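# Put bottles on ledges matching their cap colours

## Task

Place every bottle upright on the wall ledge whose coloured label strip is the same colour as that bottle's cap, with the bottle's entire base resting on the ledge.

## Robot and tools

Robot: two seven-joint arms, left_arm and right_arm, each ending in a two-finger parallel gripper. Both arms face +x. left_arm sits on the +y side. These names do not match the sides of the camera pictures. Equal joint values on the two arms give mirrored postures.

Frame: every position and orientation lives in one scene frame. Its origin is on the z = 0 plane, directly under the midpoint between the two arm bases, which are 0.70 m above it. +z is up and +x is forward. Positions are in metres. Quaternions are written w first (qw, qx, qy, qz). Reported hand positions and orientations can be off by a few centimetres, more at long reach.

Gripper axes: the fingers point along the gripper's +z and close along its y. end_effector_position is the point between the finger pads when they are shut, just under 1 cm behind the tips. Closing pushes the tips about 17 mm further along +z, mostly while the pads are still over 70 mm apart.

The row: a row is always 16 numbers. The first eight are for left_arm: x, y, z, qw, qx, qy, qz, opening. The last eight are the same fields for right_arm. Fill in both halves even when only one arm should move. x, y, z and the quaternion are an absolute target pose for that gripper in the scene frame. Opening runs from -1 (closed) to +1 (fully open, 0.145 m). It is a command value, not a width. A closing gripper needs about 0.5 s to go from fully open to shut. To hold an arm still, repeat the exact pose from the last result before it stopped, plus the opening it should keep. To keep an orientation, repeat the same quaternion you sent before, not the reported one, which drifts. Any number you send is a command: sending 0 for an opening half-closes the gripper.

execute_actions(actions, cameras): actions is a list of actions. Each action is a list of up to 15 rows. Each row lasts one 1/30 s step, and the last row fills out the action's 15 steps. Each target must lie within 0.6 m of that gripper's current position along each of the gripper's own axes, or the action is refused for both arms. If the first action fails this check against the latest reported state, the whole call is rejected. An empty actions list just reports state and images. cameras picks images: null, left out or ["all"] gives all, and [] gives none. The camera names are cam_high and cam_low, both 896x504.

move(target, speed, blend, opening_speed, blocking, cameras): drives each gripper in a straight line from its Hand target to the target pose. target is one 16-number row, or a list of up to 15 rows used as waypoints. The 0.6 m check does not apply here.
- speed: m/s from 0.002 to 1.1, default 0.25. Turns are capped at twice that value in rad/s. Give one number, or one per waypoint.
- blend: corner rounding in metres at intermediate waypoints, one number or one per waypoint.
- opening_speed: how fast the opening command changes, in units of the -1..1 scale per second, at least 0.2.
- blocking=false returns after about 0.5 s while the move carries on. A new move replaces a running one.
A whole move lasts at most 10 s. Grippers lag behind the path and can overshoot speed, especially when the arm is nearly straight. Moves do not avoid obstacles or the other arm. The result adds a move: line. done means the arm is at rest within 3 mm and 2 degrees of its pose. Other endings include off_target, moving, held (a check blocked it) and fault. limits=paced means the commanded pose was clipped. limits=held means steps were withheld. Neither done nor off_target tells you whether anything is being touched.

wait(seconds 0-10, cameras): lets time pass while the arms hold their last commands. A running move keeps going.
stop(cameras): brakes a running move to rest.
zoom_image(camera, region=[x0,y0,x1,y1]): enlarges part of the latest image from cam_high or cam_low. Pixel coordinates start at the top-left. The region can be at most 504x504.
read_manual(section="licences"): returns licence text only.
finished_scene(scene): ends the current scene (pass its number). This cannot be undone.

Results: each arm's end_effector_position and end_effector_quat_wxyz. Hand target is where the arm is now being sent, which may fall short of your command, so send the remainder next. Tool commands gives the present gripper commands. Joint positions: the last entry is the finger opening in metres. Joint velocities reads "within noise" when the arm is still. Joint torques are in joint order, include gravity and have an offset; entries 3 and 4 wrap at ±28 N m. grip_measured is the measured opening on the -1..1 scale. Calls that run actions also list positions at some steps. Camera calibration (K, distortion, T_world_to_cam) lets you project scene points into the images, with a few millimetres to about 1-2% error.

Motion notes: each step the commanded orientation is clipped to within 32 degrees of the measured one. Large wrist turns can swing the elbow. To grip, command an opening well below grip_measured; a bigger gap squeezes harder, up to about 10 N per pad. Fast closing squeezes harder. Holding loads, staying stretched out, or pushing at an unreachable pose heats the motors. A MOTOR HOT line appears at 85 °C. At 100 °C an over-temperature fault stops that arm for 30-60 s or more. Time keeps running while you think.

Avoid: dropping bottles or releasing them while they still move, fast impacts, hard presses, pushing anything out of the work area, and tipping bottles over. Never let the arms hit or press on each other, including one gripper closing on the other's fingers. The clearance check does not prevent gripper-to-gripper contact. Loose objects may occasionally get a small push from outside. Bottles must stay upright on their ledges once the robot lets go.

Each tool is called after "Call:" by a JSON object that holds its "name" and its "arguments".

## Session

Call:
{"name": "execute_actions", "arguments": {"actions": []}}

Call:
{"name": "zoom_image", "arguments": {"camera": "cam_high", "region": [420, 180, 700, 430]}}

Call:
{"name": "zoom_image", "arguments": {"camera": "cam_low", "region": [320, 120, 640, 400]}}

Scene clock: 0.00 s.
left_arm: end_effector_position=(+0.2239, +0.1828, +0.6144) grip_measured=+1.00 end_effector_quat_wxyz=(-0.319, +0.395, -0.515, +0.691) | right_arm: end_effector_position=(+0.4009, -0.1655, +0.3728) grip_measured=+1.00 end_effector_quat_wxyz=(+0.260, +0.265, +0.837, +0.401)
Joint positions: left_arm=[-1.106 0.942 0.535 2.339 -0.48 -0.199 -0.367 0.145] | right_arm=[0.583 0.619 -0.841 0.925 -1.182 -0.496 -0.047 0.145]
Joint velocities: within noise
Joint torques (N m): no reading
Motor temperatures (°C): left_arm=[20 20 22 21 21 23 21] | right_arm=[20 22 22 19 20 19 21]
Hand target: left_arm +0.2239, +0.1828, +0.6144; -0.319, +0.395, -0.515, +0.691 | right_arm +0.4009, -0.1655, +0.3728; +0.260, +0.265, +0.837, +0.401
Tool commands: left_gripper/opening=+1.0 right_gripper/opening=+1.0

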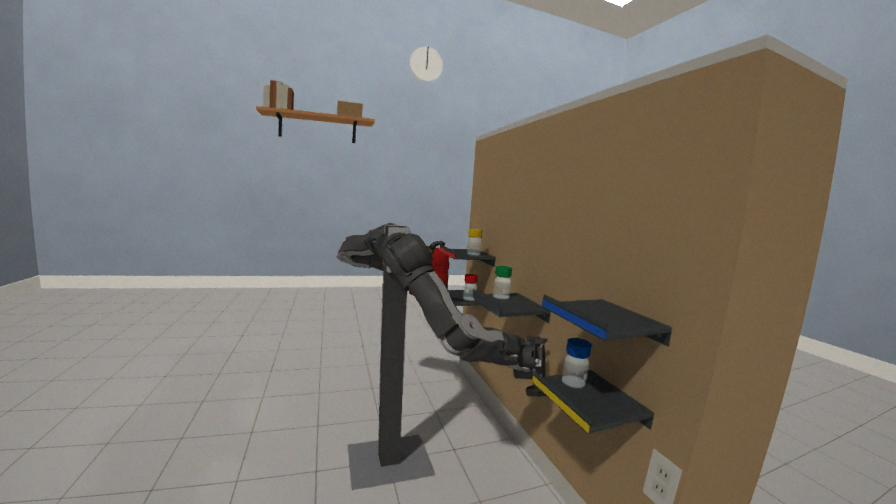

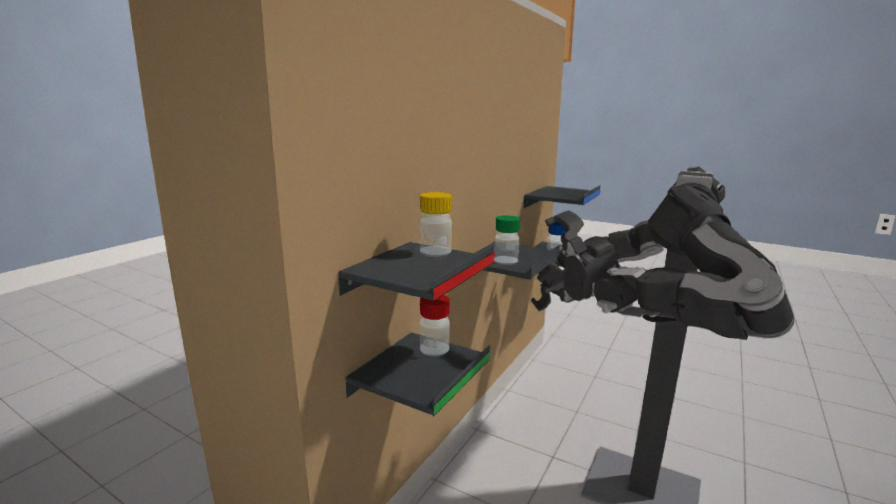

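Scaled by 1.800 from the camera's 896x504 image, which has a finer 1280x720 frame.

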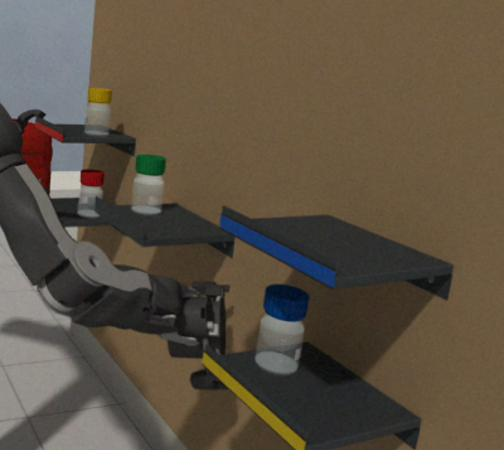

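Scaled by 1.575 from the camera's 896x504 image, which has a finer 1280x720 frame.

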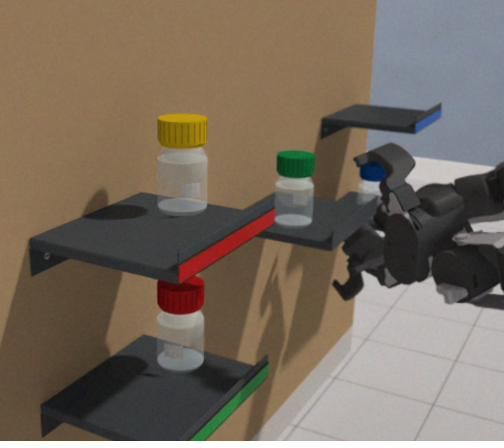

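Call:
{"name": "move", "arguments": {"target": [[0.2239,0.1828,0.6144,-0.319,0.395,-0.515,0.691,1,0.25,-0.2,0.38,0.26,0.265,0.837,0.401,1],[0.2239,0.1828,0.6144,-0.319,0.395,-0.515,0.691,1,0.25,-0.3,0.46,0,0.7071,0,0.7071,1]], "speed": 0.2}}

Call:
{"name": "zoom_image", "arguments": {"camera": "cam_high", "region": [420, 180, 700, 430]}}

Call:
{"name": "zoom_image", "arguments": {"camera": "cam_low", "region": [400, 120, 720, 400]}}

Scene clock: 98.50 s.
left_arm: end_effector_position=(+0.2239, +0.1828, +0.6144) grip_measured=+1.00 end_effector_quat_wxyz=(-0.319, +0.395, -0.515, +0.691) | right_arm: end_effector_position=(+0.2493, -0.2999, +0.4584) grip_measured=+1.00 end_effector_quat_wxyz=(+0.001, +0.709, -0.001, +0.705)
Joint positions: left_arm=[-1.106 0.942 0.535 2.339 -0.48 -0.199 -0.367 0.145] | right_arm=[-0.606 1.085 -0.288 1.677 0.862 -0.782 -0.326 0.145]
Joint velocities: within noise
Joint torques (N m): left_arm=[0.12 2.33 1.83 3.58 0.22 -0.15 -0.37] | right_arm=[0.78 5.45 3.67 2.44 0.05 -0.48 0.16]
Motor temperatures (°C): left_arm=[20 21 23 22 21 23 21] | right_arm=[23 23 23 20 20 19 21]
Hand target: left_arm +0.2239, +0.1829, +0.6144; -0.319, +0.395, -0.515, +0.691 | right_arm +0.2500, -0.2999, +0.4600; +0.000, +0.707, +0.000, +0.707
Off the commanded pose: left_arm 0.000 m, 0 deg | right_arm 0.002 m, 0 deg.
joint sent to its limit (right arm) — joint 6 (wrist pitch), lower limit. The joint targets still meet the commanded pose.
move: done

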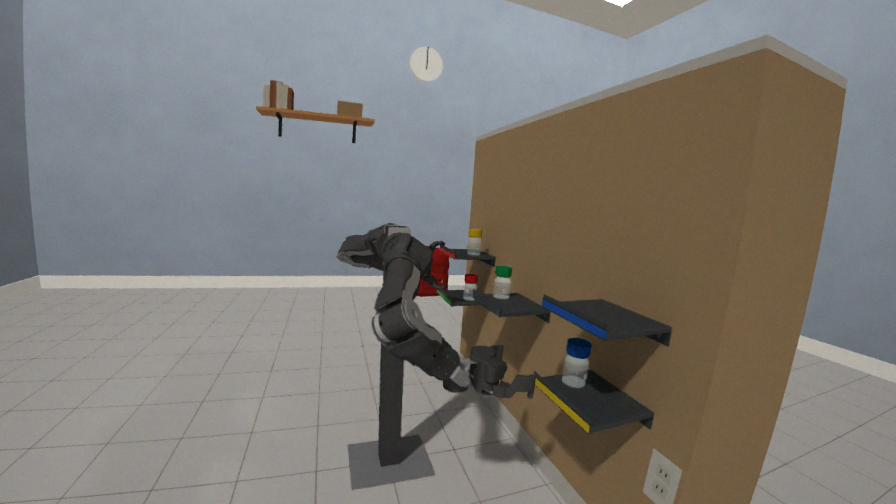

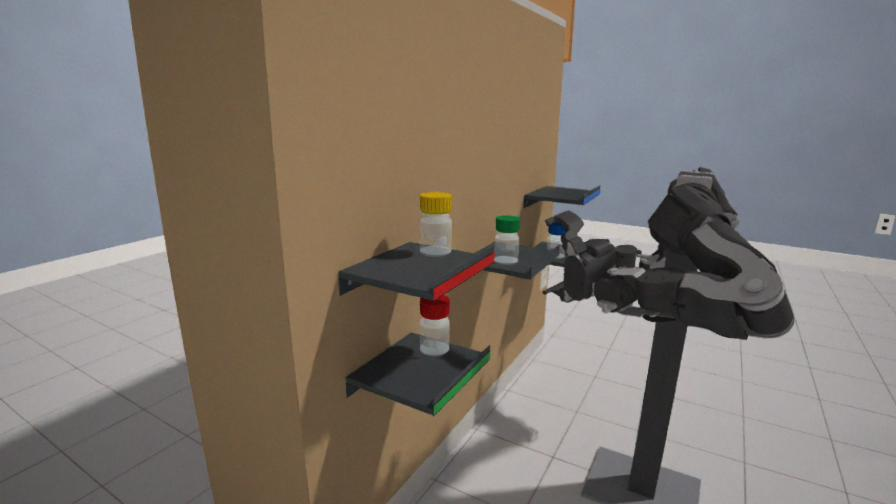

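Scaled by 1.800 from the camera's 896x504 image, which has a finer 1280x720 frame.

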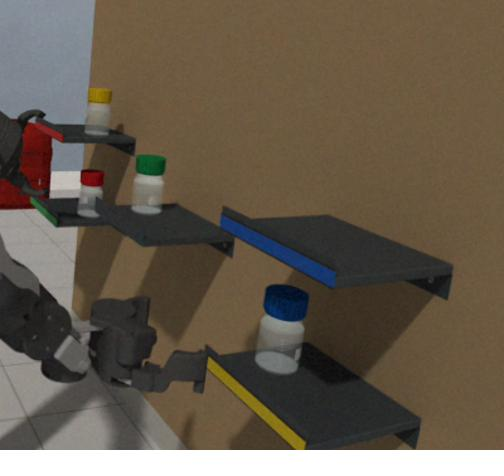

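Scaled by 1.575 from the camera's 896x504 image, which has a finer 1280x720 frame.

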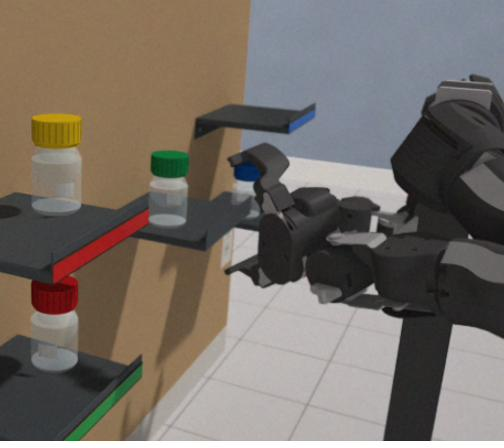

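Call:
{"name": "move", "arguments": {"target": [[0.2239,0.1828,0.6144,-0.319,0.395,-0.515,0.691,1,0.25,-0.353,0.479,0,0.7071,0,0.7071,1],[0.2239,0.1828,0.6144,-0.319,0.395,-0.515,0.691,1,0.36,-0.353,0.479,0,0.7071,0,0.7071,1]], "speed": 0.15}}

Call:
{"name": "zoom_image", "arguments": {"camera": "cam_high", "region": [500, 280, 680, 430]}}

Call:
{"name": "zoom_image", "arguments": {"camera": "cam_low", "region": [480, 160, 660, 310]}}

Scene clock: 124.00 s.
left_arm: end_effector_position=(+0.2239, +0.1828, +0.6144) grip_measured=+1.00 end_effector_quat_wxyz=(-0.319, +0.395, -0.515, +0.691) | right_arm: end_effector_position=(+0.3607, -0.3545, +0.4820) grip_measured=+1.00 end_effector_quat_wxyz=(+0.002, +0.703, -0.003, +0.711)
Joint positions: left_arm=[-1.106 0.942 0.535 2.339 -0.48 -0.199 -0.367 0.145] | right_arm=[0.038 0.993 -0.392 1.243 1.079 -0.472 0.074 0.145]
Joint velocities: within noise
Joint torques (N m): left_arm=[0.15 2.33 1.83 3.58 0.22 -0.15 -0.37] | right_arm=[3.26 6.71 2.47 1.74 0.07 -0.32 0.18]
Motor temperatures (°C): left_arm=[20 21 23 22 21 23 21] | right_arm=[21 23 23 20 20 20 21]
Hand target: left_arm +0.2239, +0.1829, +0.6144; -0.319, +0.395, -0.515, +0.691 | right_arm +0.3600, -0.3530, +0.4790; +0.000, +0.707, +0.000, +0.707
Off the commanded pose: left_arm 0.000 m, 0 deg | right_arm 0.003 m, 1 deg.
move: done

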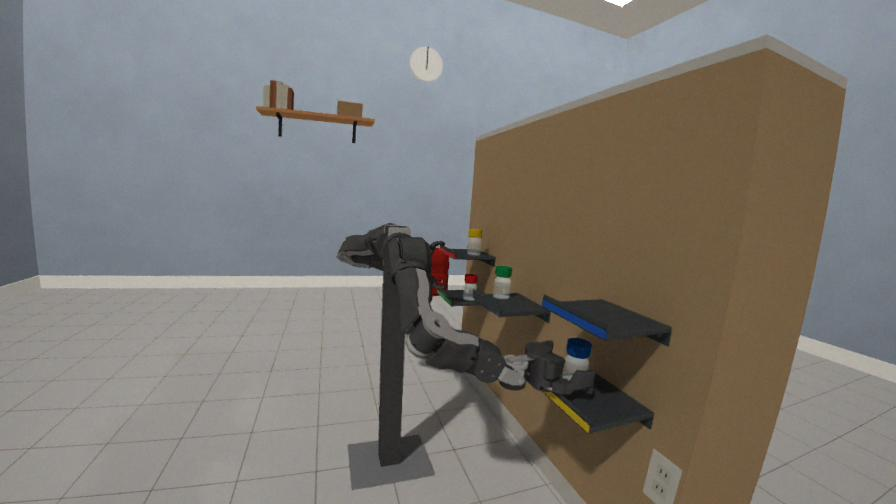

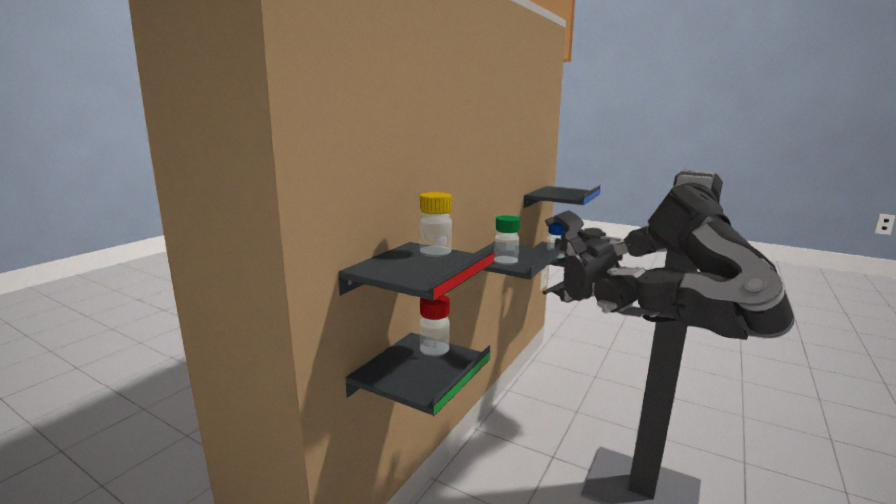

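Scaled by 2.800 from the camera's 896x504 image, which has a finer 1280x720 frame.

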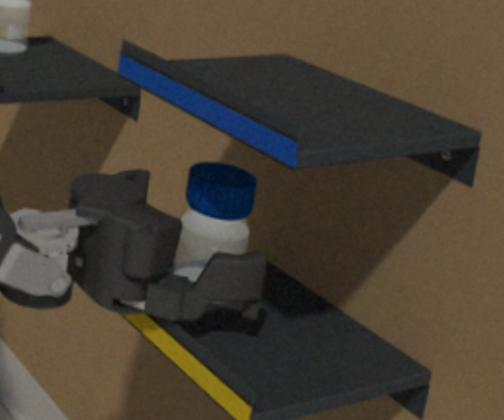

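Scaled by 2.800 from the camera's 896x504 image, which has a finer 1280x720 frame.

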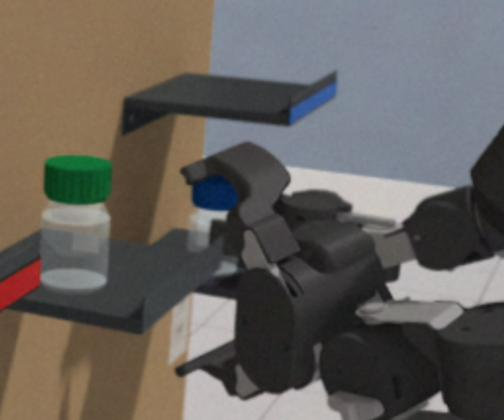

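Call:
{"name": "move", "arguments": {"target": [[0.2239,0.1828,0.6144,-0.319,0.395,-0.515,0.691,1,0.402,-0.353,0.479,0,0.7071,0,0.7071,1],[0.2239,0.1828,0.6144,-0.319,0.395,-0.515,0.691,1,0.402,-0.353,0.479,0,0.7071,0,0.7071,-0.5]], "speed": 0.1, "opening_speed": 1.0}}

Call:
{"name": "zoom_image", "arguments": {"camera": "cam_high", "region": [500, 280, 680, 430]}}

Scene clock: 137.90 s.
left_arm: end_effector_position=(+0.2239, +0.1828, +0.6144) grip_measured=+1.00 end_effector_quat_wxyz=(-0.319, +0.395, -0.515, +0.691) | right_arm: end_effector_position=(+0.4026, -0.3544, +0.4820) grip_measured=-0.32 end_effector_quat_wxyz=(+0.002, +0.704, -0.002, +0.710)
Joint positions: left_arm=[-1.106 0.942 0.535 2.339 -0.48 -0.199 -0.367 0.145] | right_arm=[0.303 0.879 -0.485 1.031 1.025 -0.399 0.149 0.052]
Joint velocities: within noise
Joint torques (N m): left_arm=[0.12 2.33 1.83 3.58 0.22 -0.15 -0.37] | right_arm=[4.31 6 2.45 2.03 0.16 -0.35 0.14]
Motor temperatures (°C): left_arm=[20 21 24 22 21 23 22] | right_arm=[22 24 23 20 20 20 21]
Hand target: left_arm +0.2239, +0.1829, +0.6144; -0.319, +0.395, -0.515, +0.691 | right_arm +0.4020, -0.3530, +0.4790; +0.000, +0.707, +0.000, +0.707
Off the commanded pose: left_arm 0.000 m, 0 deg | right_arm 0.003 m, 1 deg.
move: done; target 2's new opening was sent with right_arm's hand 0.004 m and 1 deg from that target

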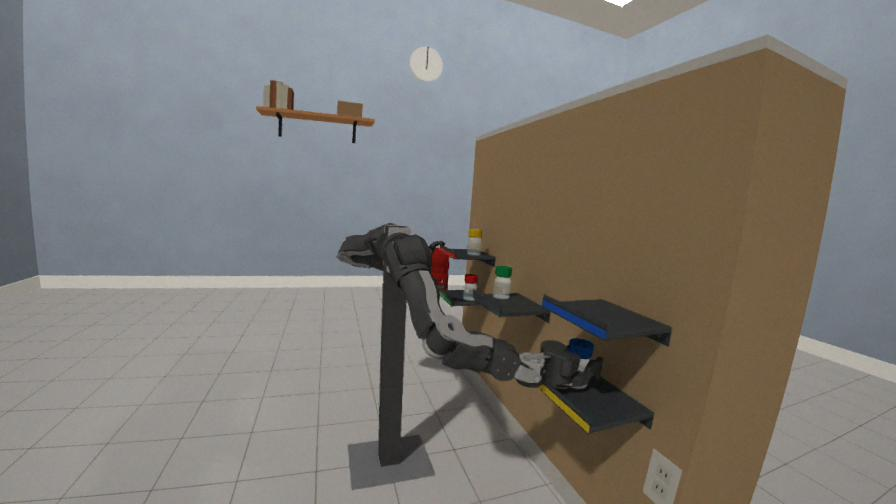

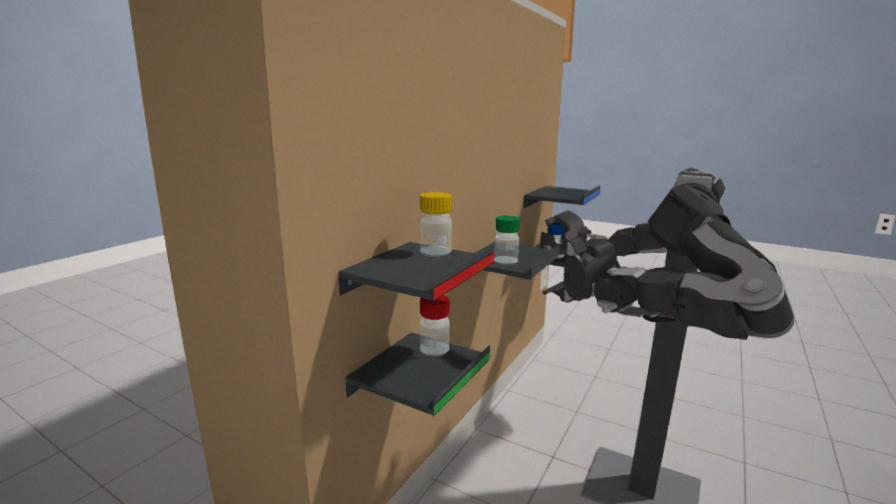

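Scaled by 2.800 from the camera's 896x504 image, which has a finer 1280x720 frame.

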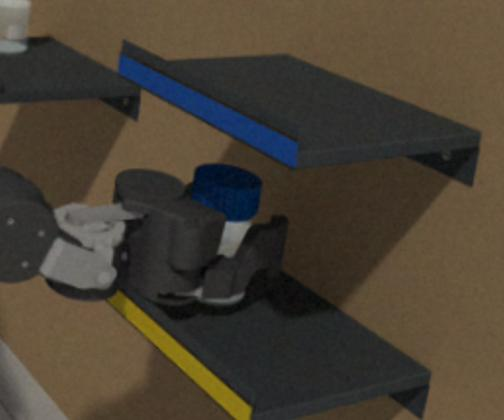

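Call:
{"name": "move", "arguments": {"target": [[0.2239,0.1828,0.6144,-0.319,0.395,-0.515,0.691,1,0.402,-0.353,0.515,0,0.7071,0,0.7071,-0.5],[0.2239,0.1828,0.6144,-0.319,0.395,-0.515,0.691,1,0.23,-0.36,0.52,0,0.7071,0,0.7071,-0.5],[0.2239,0.1828,0.6144,-0.319,0.395,-0.515,0.691,1,0.23,-0.395,0.73,0,0.7071,0,0.7071,-0.5]], "speed": 0.15}}

Call:
{"name": "zoom_image", "arguments": {"camera": "cam_high", "region": [500, 230, 680, 380]}}

Call:
{"name": "zoom_image", "arguments": {"camera": "cam_low", "region": [480, 110, 660, 260]}}

Scene clock: 151.47 s.
left_arm: end_effector_position=(+0.2239, +0.1828, +0.6144) grip_measured=+1.00 end_effector_quat_wxyz=(-0.319, +0.395, -0.515, +0.691) | right_arm: end_effector_position=(+0.2296, -0.3959, +0.7298) grip_measured=-0.32 end_effector_quat_wxyz=(+0.002, +0.708, -0.002, +0.706)
Joint positions: left_arm=[-1.106 0.942 0.535 2.339 -0.48 -0.199 -0.367 0.145] | right_arm=[-1.099 0.929 1.57 1.906 1.416 0.45 0.336 0.052]
Joint velocities: within noise
Joint torques (N m): left_arm=[0.12 2.31 1.83 3.59 0.22 -0.15 -0.37] | right_arm=[0.44 3.94 3.38 0.72 0.31 -0.44 0.18]
Motor temperatures (°C): left_arm=[20 21 24 22 21 23 22] | right_arm=[22 24 23 20 20 20 21]
Hand target: left_arm +0.2239, +0.1829, +0.6144; -0.319, +0.395, -0.515, +0.691 | right_arm +0.2300, -0.3949, +0.7299; +0.000, +0.707, +0.000, +0.707
Off the commanded pose: left_arm 0.000 m, 0 deg | right_arm 0.001 m, 0 deg.
joint read past its limit (right arm) — joint 3 (upper arm roll), upper limit.
joint sent to its limit (right arm) — joint 3 (upper arm roll), upper limit. The joint targets still meet the commanded pose.
move: done

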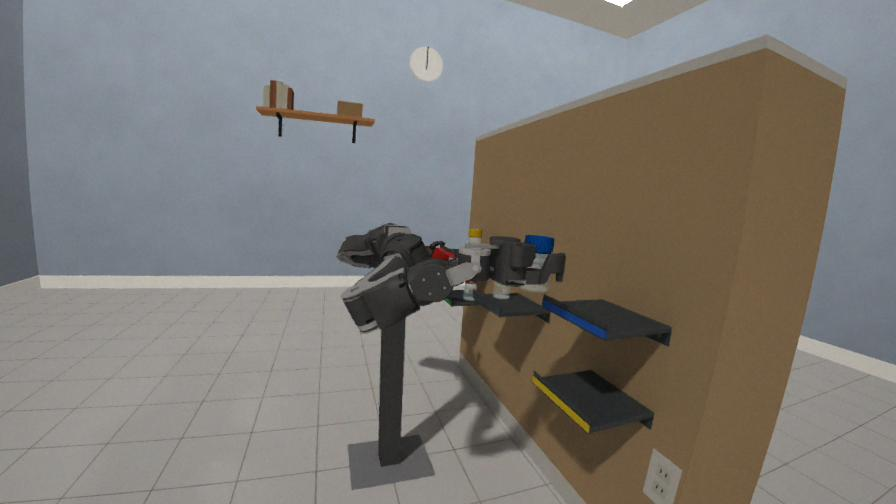

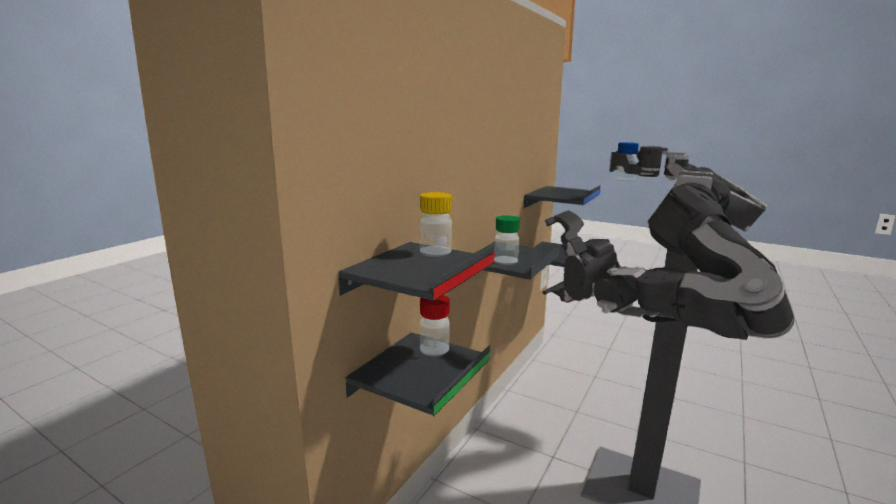

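Scaled by 2.800 from the camera's 896x504 image, which has a finer 1280x720 frame.

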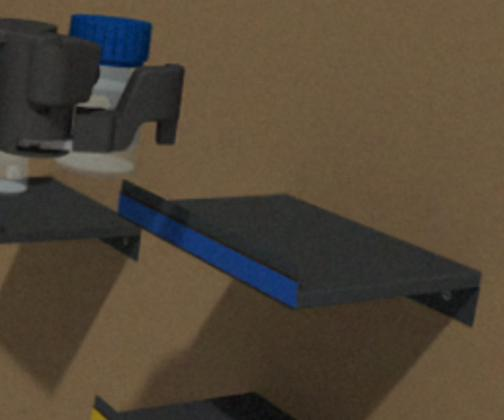

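Scaled by 2.800 from the camera's 896x504 image, which has a finer 1280x720 frame.

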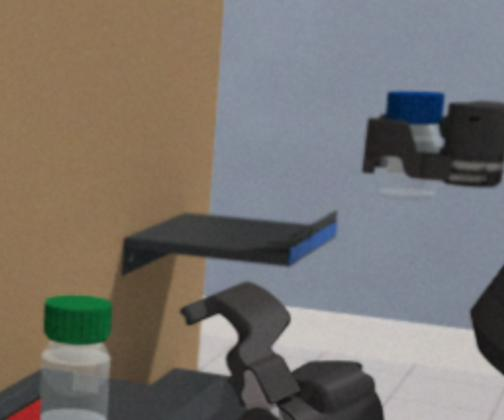

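Call:
{"name": "move", "arguments": {"target": [[0.2239,0.1828,0.6144,-0.319,0.395,-0.515,0.691,1,0.41,-0.4,0.73,0,0.7071,0,0.7071,-0.5],[0.2239,0.1828,0.6144,-0.319,0.395,-0.515,0.691,1,0.41,-0.4,0.69,0,0.7071,0,0.7071,-0.5]], "speed": 0.15}}

Call:
{"name": "zoom_image", "arguments": {"camera": "cam_high", "region": [500, 230, 680, 380]}}

Call:
{"name": "zoom_image", "arguments": {"camera": "cam_low", "region": [480, 110, 660, 260]}}

Scene clock: 163.40 s.
left_arm: end_effector_position=(+0.2239, +0.1828, +0.6144) grip_measured=+1.00 end_effector_quat_wxyz=(-0.319, +0.395, -0.515, +0.691) | right_arm: end_effector_position=(+0.4094, -0.4000, +0.6887) grip_measured=-0.32 end_effector_quat_wxyz=(+0.023, +0.718, +0.022, +0.695)
Joint positions: left_arm=[-1.106 0.942 0.535 2.339 -0.48 -0.199 -0.367 0.145] | right_arm=[-1.31 1.724 1.248 1.292 1.559 -0.028 0.13 0.052]
Joint velocities: within noise
Joint torques (N m): left_arm=[0.15 2.33 1.83 3.58 0.23 -0.15 -0.37] | right_arm=[4.18 2.73 4.96 0.21 0.28 -0.76 -0.19]
Motor temperatures (°C): left_arm=[20 21 24 22 21 23 22] | right_arm=[21 24 23 19 20 20 21]
Hand target: left_arm +0.2239, +0.1829, +0.6144; -0.319, +0.395, -0.515, +0.691 | right_arm +0.4098, -0.4000, +0.6902; +0.024, +0.715, +0.021, +0.699
Off the commanded pose: left_arm 0.000 m, 0 deg | right_arm 0.001 m, 4 deg.
joint sent to its limit (right arm) — joint 1 (shoulder pitch), lower limit; joint 5 (forearm roll), upper limit. The joint targets are off in orientation, not in position.
move: off_target (right_arm)

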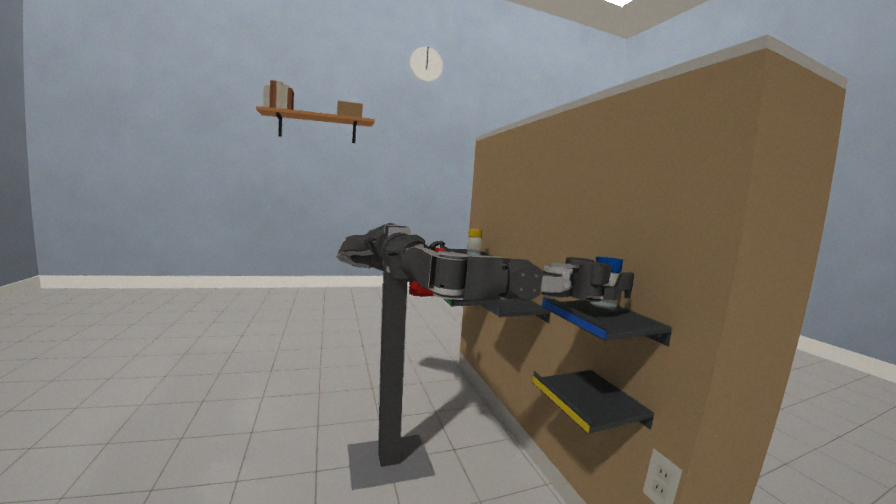

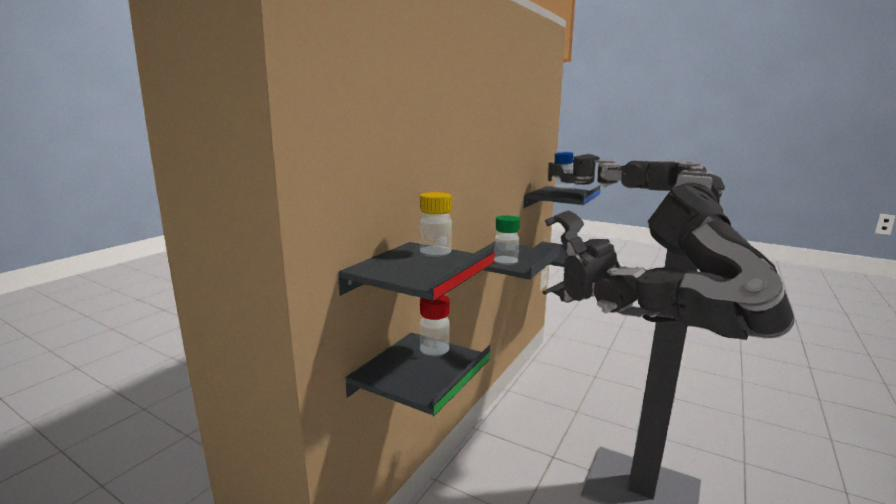

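Scaled by 2.800 from the camera's 896x504 image, which has a finer 1280x720 frame.

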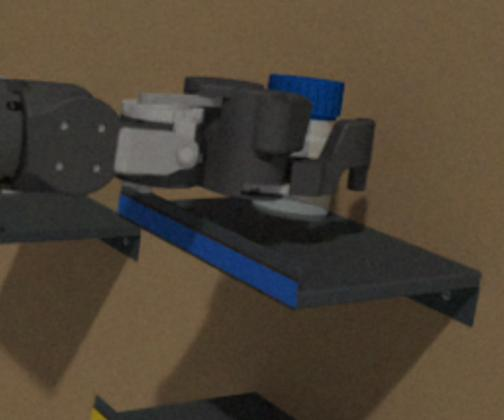

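Scaled by 2.800 from the camera's 896x504 image, which has a finer 1280x720 frame.

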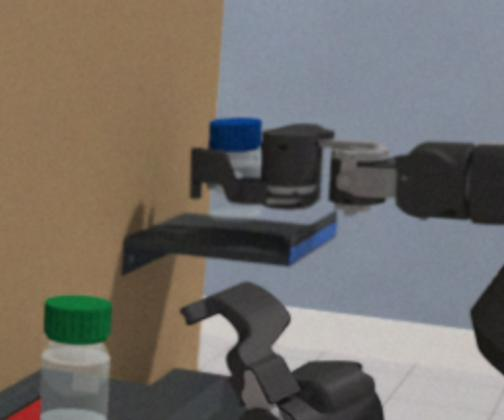

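Call:
{"name": "move", "arguments": {"target": [0.2239,0.1828,0.6144,-0.319,0.395,-0.515,0.691,1,0.41,-0.4,0.678,0,0.7071,0,0.7071,-0.5], "speed": 0.03}}

Call:
{"name": "zoom_image", "arguments": {"camera": "cam_high", "region": [560, 240, 680, 340]}}

Call:
{"name": "zoom_image", "arguments": {"camera": "cam_low", "region": [510, 130, 630, 230]}}

Scene clock: 174.07 s.
left_arm: end_effector_position=(+0.2239, +0.1828, +0.6144) grip_measured=+1.00 end_effector_quat_wxyz=(-0.319, +0.395, -0.515, +0.691) | right_arm: end_effector_position=(+0.4094, -0.4002, +0.6788) grip_measured=-0.32 end_effector_quat_wxyz=(+0.029, +0.718, +0.026, +0.695)
Joint positions: left_arm=[-1.106 0.942 0.535 2.339 -0.48 -0.199 -0.367 0.145] | right_arm=[-1.31 1.727 1.2 1.294 1.559 -0.075 0.119 0.052]
Joint velocities: within noise
Joint torques (N m): left_arm=[0.12 2.33 1.83 3.58 0.22 -0.15 -0.37] | right_arm=[4.15 2.81 3.78 0.21 0.27 -0.75 -0.23]
Motor temperatures (°C): left_arm=[20 21 24 22 21 23 22] | right_arm=[22 23 24 19 20 20 21]
Hand target: left_arm +0.2239, +0.1829, +0.6144; -0.319, +0.395, -0.515, +0.691 | right_arm +0.4098, -0.4000, +0.6781; +0.031, +0.717, +0.025, +0.696
Off the commanded pose: left_arm 0.000 m, 0 deg | right_arm 0.001 m, 5 deg.
joint sent to its limit (right arm) — joint 1 (shoulder pitch), lower limit; joint 5 (forearm roll), upper limit. The joint targets are off in orientation, not in position.
move: off_target (right_arm)

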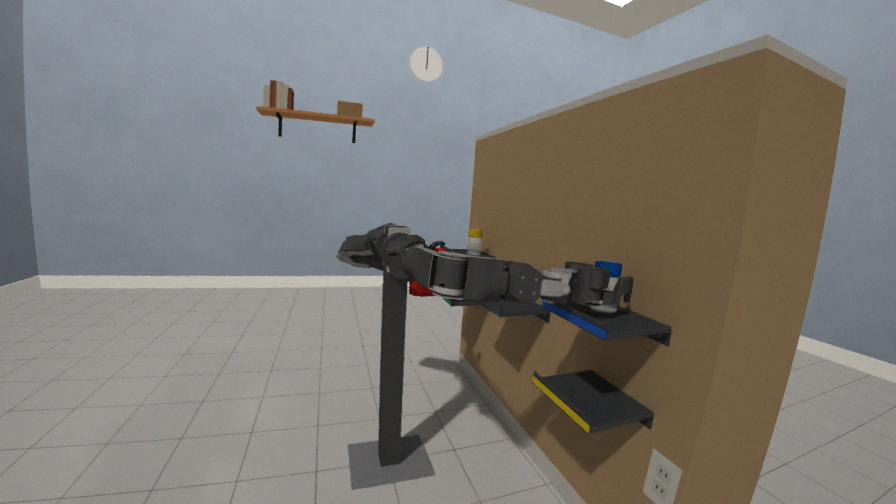

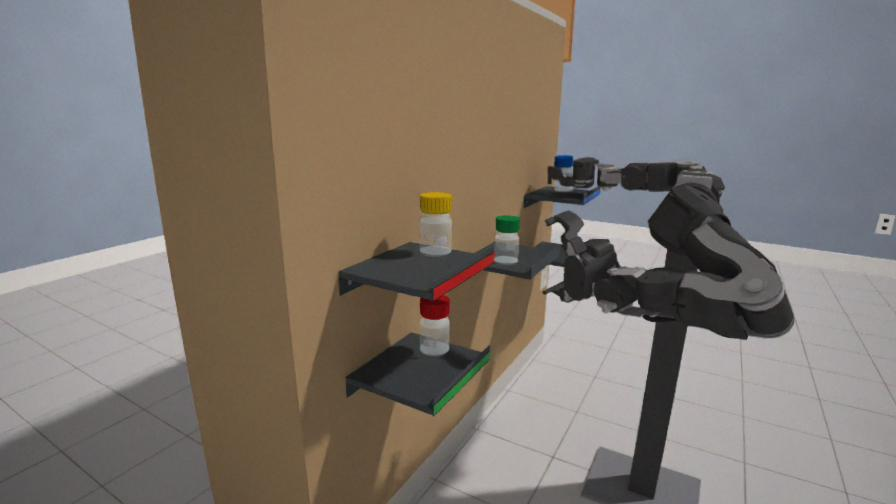

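Scaled by 4.200 from the camera's 896x504 image, which has a finer 1280x720 frame.

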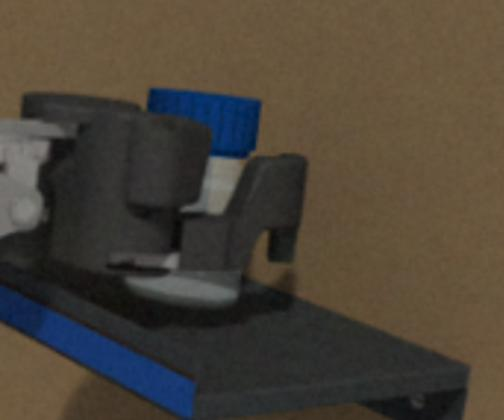

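Scaled by 4.200 from the camera's 896x504 image, which has a finer 1280x720 frame.

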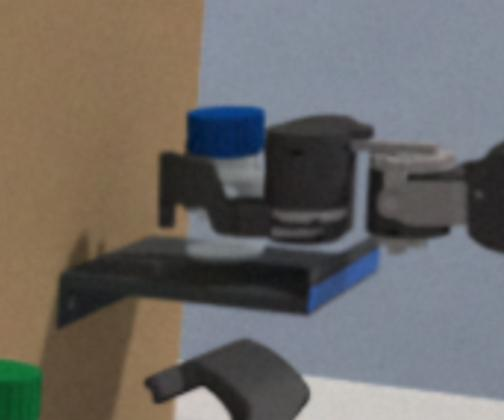

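Call:
{"name": "move", "arguments": {"target": [0.2239,0.1828,0.6144,-0.319,0.395,-0.515,0.691,1,0.41,-0.4,0.695,0.123,0.696,-0.123,0.696,-0.5], "speed": 0.12}}

Scene clock: 187.33 s.
left_arm: end_effector_position=(+0.2239, +0.1828, +0.6144) grip_measured=+1.00 end_effector_quat_wxyz=(-0.319, +0.395, -0.515, +0.691) | right_arm: end_effector_position=(+0.4098, -0.3996, +0.6916) grip_measured=-0.32 end_effector_quat_wxyz=(+0.145, +0.697, -0.094, +0.696)
Joint positions: left_arm=[-1.106 0.942 0.535 2.339 -0.48 -0.199 -0.367 0.145] | right_arm=[-1.31 1.769 1.227 1.495 1.559 -0.063 -0.455 0.052]
Joint velocities: within noise
Joint torques (N m): left_arm=[0.12 2.33 1.83 3.58 0.22 -0.15 -0.37] | right_arm=[4.31 2.1 6.49 0.14 -0.12 -0.73 -0.21]
Motor temperatures (°C): left_arm=[20 21 24 22 21 23 22] | right_arm=[22 23 24 19 20 20 21]
Hand target: left_arm +0.2239, +0.1829, +0.6144; -0.319, +0.395, -0.515, +0.691 | right_arm +0.4098, -0.4000, +0.6951; +0.144, +0.691, -0.097, +0.701
Off the commanded pose: left_arm 0.000 m, 0 deg | right_arm 0.003 m, 4 deg.
joint sent to its limit (right arm) — joint 1 (shoulder pitch), lower limit; joint 5 (forearm roll), upper limit. The joint targets are off in orientation, not in position.
move: off_target (right_arm)

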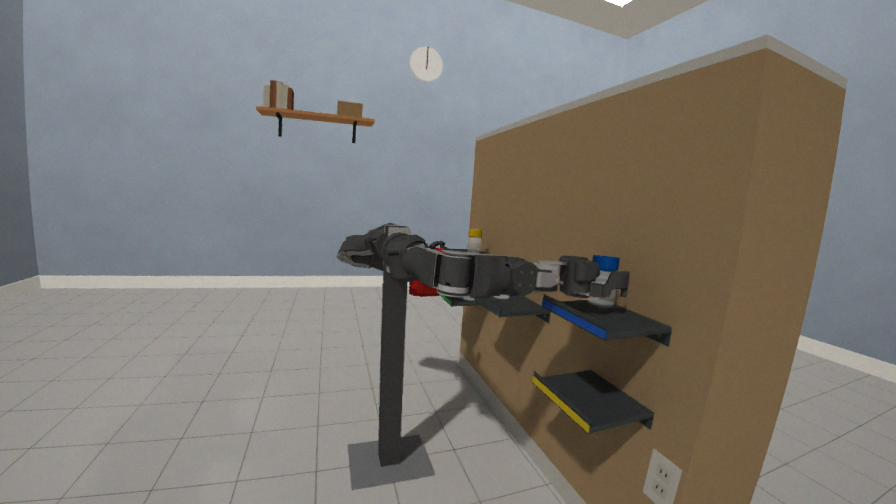

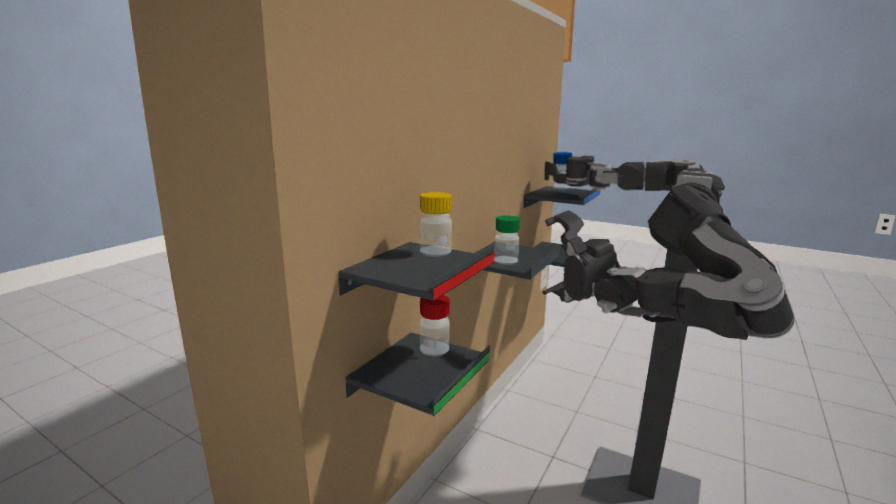

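Call:
{"name": "move", "arguments": {"target": [0.2239,0.1828,0.6144,-0.319,0.395,-0.515,0.691,1,0.41,-0.4,0.672,0.123,0.696,-0.123,0.696,-0.5], "speed": 0.03}}

Call:
{"name": "zoom_image", "arguments": {"camera": "cam_high", "region": [560, 240, 680, 340]}}

Call:
{"name": "zoom_image", "arguments": {"camera": "cam_low", "region": [510, 130, 630, 230]}}

Scene clock: 206.10 s.
left_arm: end_effector_position=(+0.2239, +0.1828, +0.6144) grip_measured=+1.00 end_effector_quat_wxyz=(-0.319, +0.395, -0.515, +0.691) | right_arm: end_effector_position=(+0.4100, -0.3995, +0.6771) grip_measured=-0.32 end_effector_quat_wxyz=(+0.148, +0.686, -0.094, +0.706)
Joint positions: left_arm=[-1.106 0.942 0.535 2.339 -0.48 -0.199 -0.367 0.145] | right_arm=[-1.31 1.784 1.132 1.489 1.559 -0.185 -0.471 0.052]
Joint velocities: within noise
Joint torques (N m): left_arm=[0.12 2.33 1.84 3.58 0.22 -0.15 -0.37] | right_arm=[4.39 2.44 2.62 -0.09 -0.12 -0.3 -0.16]
Motor temperatures (°C): left_arm=[20 21 24 22 21 23 22] | right_arm=[22 23 25 19 20 21 21]
Hand target: left_arm +0.2239, +0.1829, +0.6144; -0.319, +0.395, -0.515, +0.691 | right_arm +0.4097, -0.4000, +0.6721; +0.150, +0.691, -0.093, +0.701
Off the commanded pose: left_arm 0.000 m, 0 deg | right_arm 0.005 m, 5 deg.
joint sent to its limit (right arm) — joint 1 (shoulder pitch), lower limit; joint 5 (forearm roll), upper limit. The joint targets are off in orientation, not in position.
move: off_target (right_arm)

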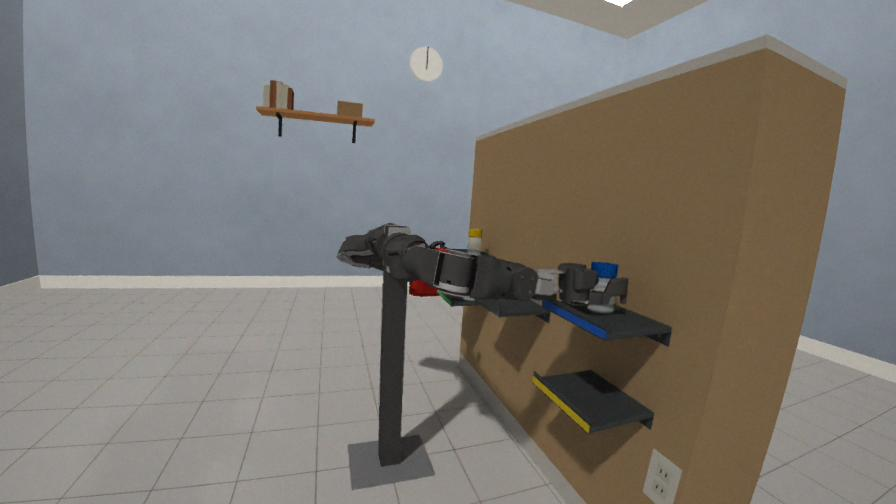

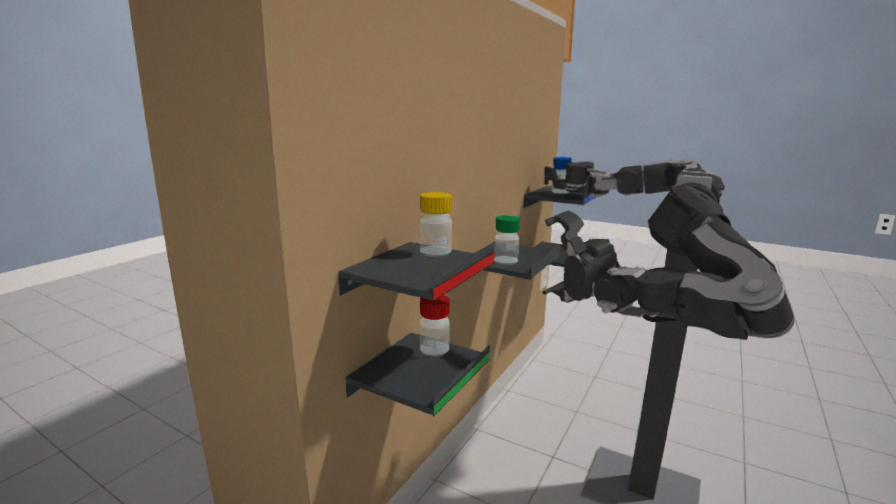

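Scaled by 4.200 from the camera's 896x504 image, which has a finer 1280x720 frame.

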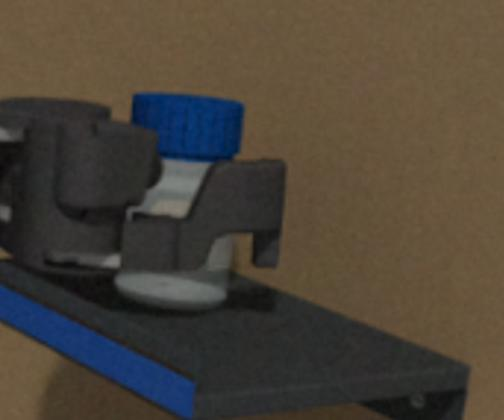

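Scaled by 4.200 from the camera's 896x504 image, which has a finer 1280x720 frame.

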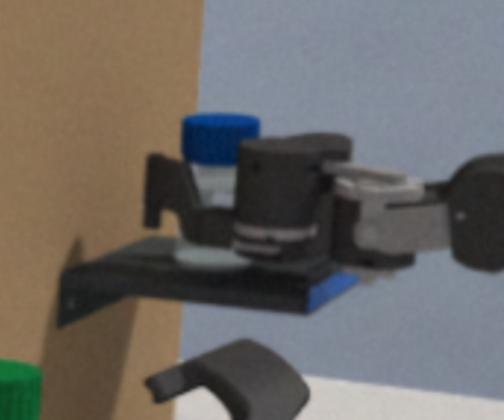

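Call:
{"name": "move", "arguments": {"target": [[0.2239,0.1828,0.6144,-0.319,0.395,-0.515,0.691,1,0.41,-0.4,0.675,0.148,0.686,-0.094,0.706,-0.5],[0.2239,0.1828,0.6144,-0.319,0.395,-0.515,0.691,1,0.41,-0.4,0.675,0.148,0.686,-0.094,0.706,0.6]], "speed": 0.05, "opening_speed": 0.4}}

Call:
{"name": "zoom_image", "arguments": {"camera": "cam_high", "region": [560, 240, 680, 340]}}

Call:
{"name": "zoom_image", "arguments": {"camera": "cam_low", "region": [510, 130, 630, 230]}}

Scene clock: 218.90 s.
left_arm: end_effector_position=(+0.2239, +0.1828, +0.6144) grip_measured=+1.00 end_effector_quat_wxyz=(-0.319, +0.395, -0.515, +0.691) | right_arm: end_effector_position=(+0.4101, -0.4001, +0.6777) grip_measured=+0.60 end_effector_quat_wxyz=(+0.148, +0.684, -0.095, +0.708)
Joint positions: left_arm=[-1.106 0.942 0.535 2.339 -0.48 -0.199 -0.367 0.145] | right_arm=[-1.31 1.785 1.132 1.486 1.559 -0.189 -0.471 0.119]
Joint velocities: within noise
Joint torques (N m): left_arm=[0.15 2.31 1.83 3.58 0.22 -0.15 -0.36] | right_arm=[4.42 2.28 3.22 0.08 -0.11 -0.47 0]
Motor temperatures (°C): left_arm=[20 21 24 22 21 23 22] | right_arm=[22 23 24 19 20 20 21]
Hand target: left_arm +0.2239, +0.1829, +0.6144; -0.319, +0.395, -0.515, +0.691 | right_arm +0.4100, -0.3999, +0.6750; +0.148, +0.686, -0.094, +0.706
Off the commanded pose: left_arm 0.000 m, 0 deg | right_arm 0.003 m, 0 deg.
joint sent to its limit (right arm) — joint 1 (shoulder pitch), lower limit. The joint targets still meet the commanded pose.
move: done

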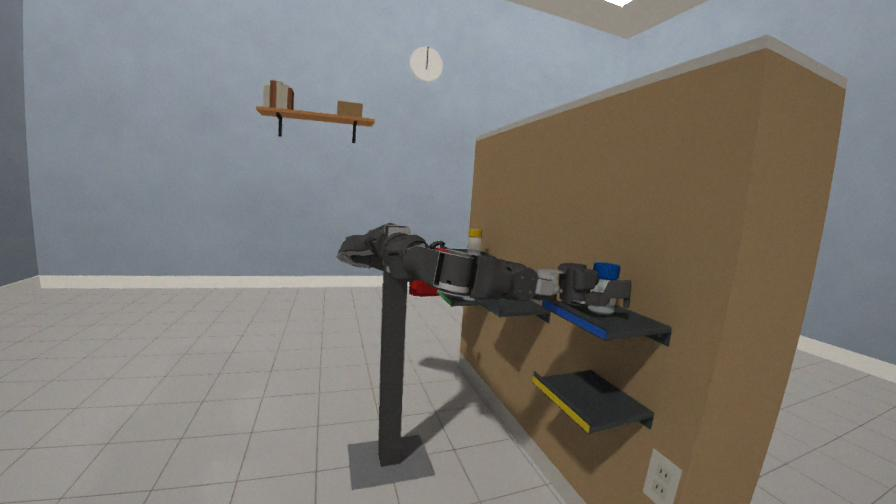

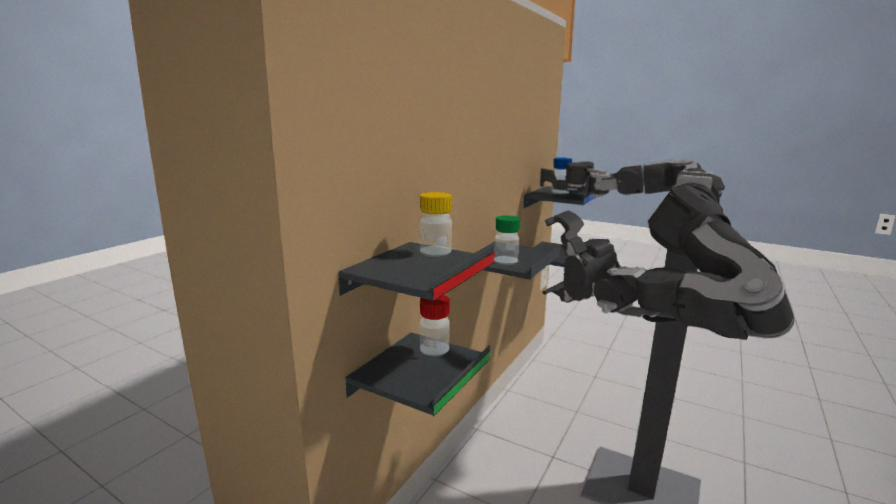

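Scaled by 4.200 from the camera's 896x504 image, which has a finer 1280x720 frame.

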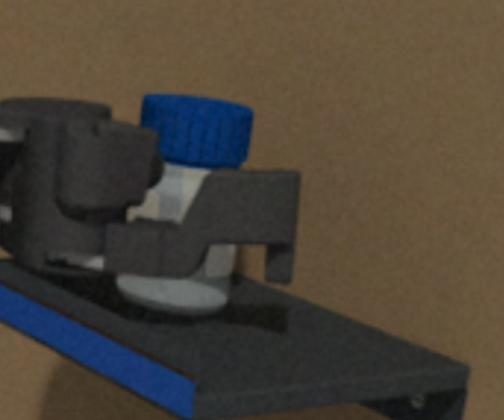

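Scaled by 4.200 from the camera's 896x504 image, which has a finer 1280x720 frame.

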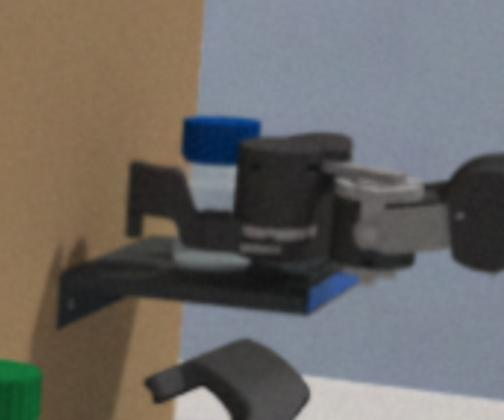

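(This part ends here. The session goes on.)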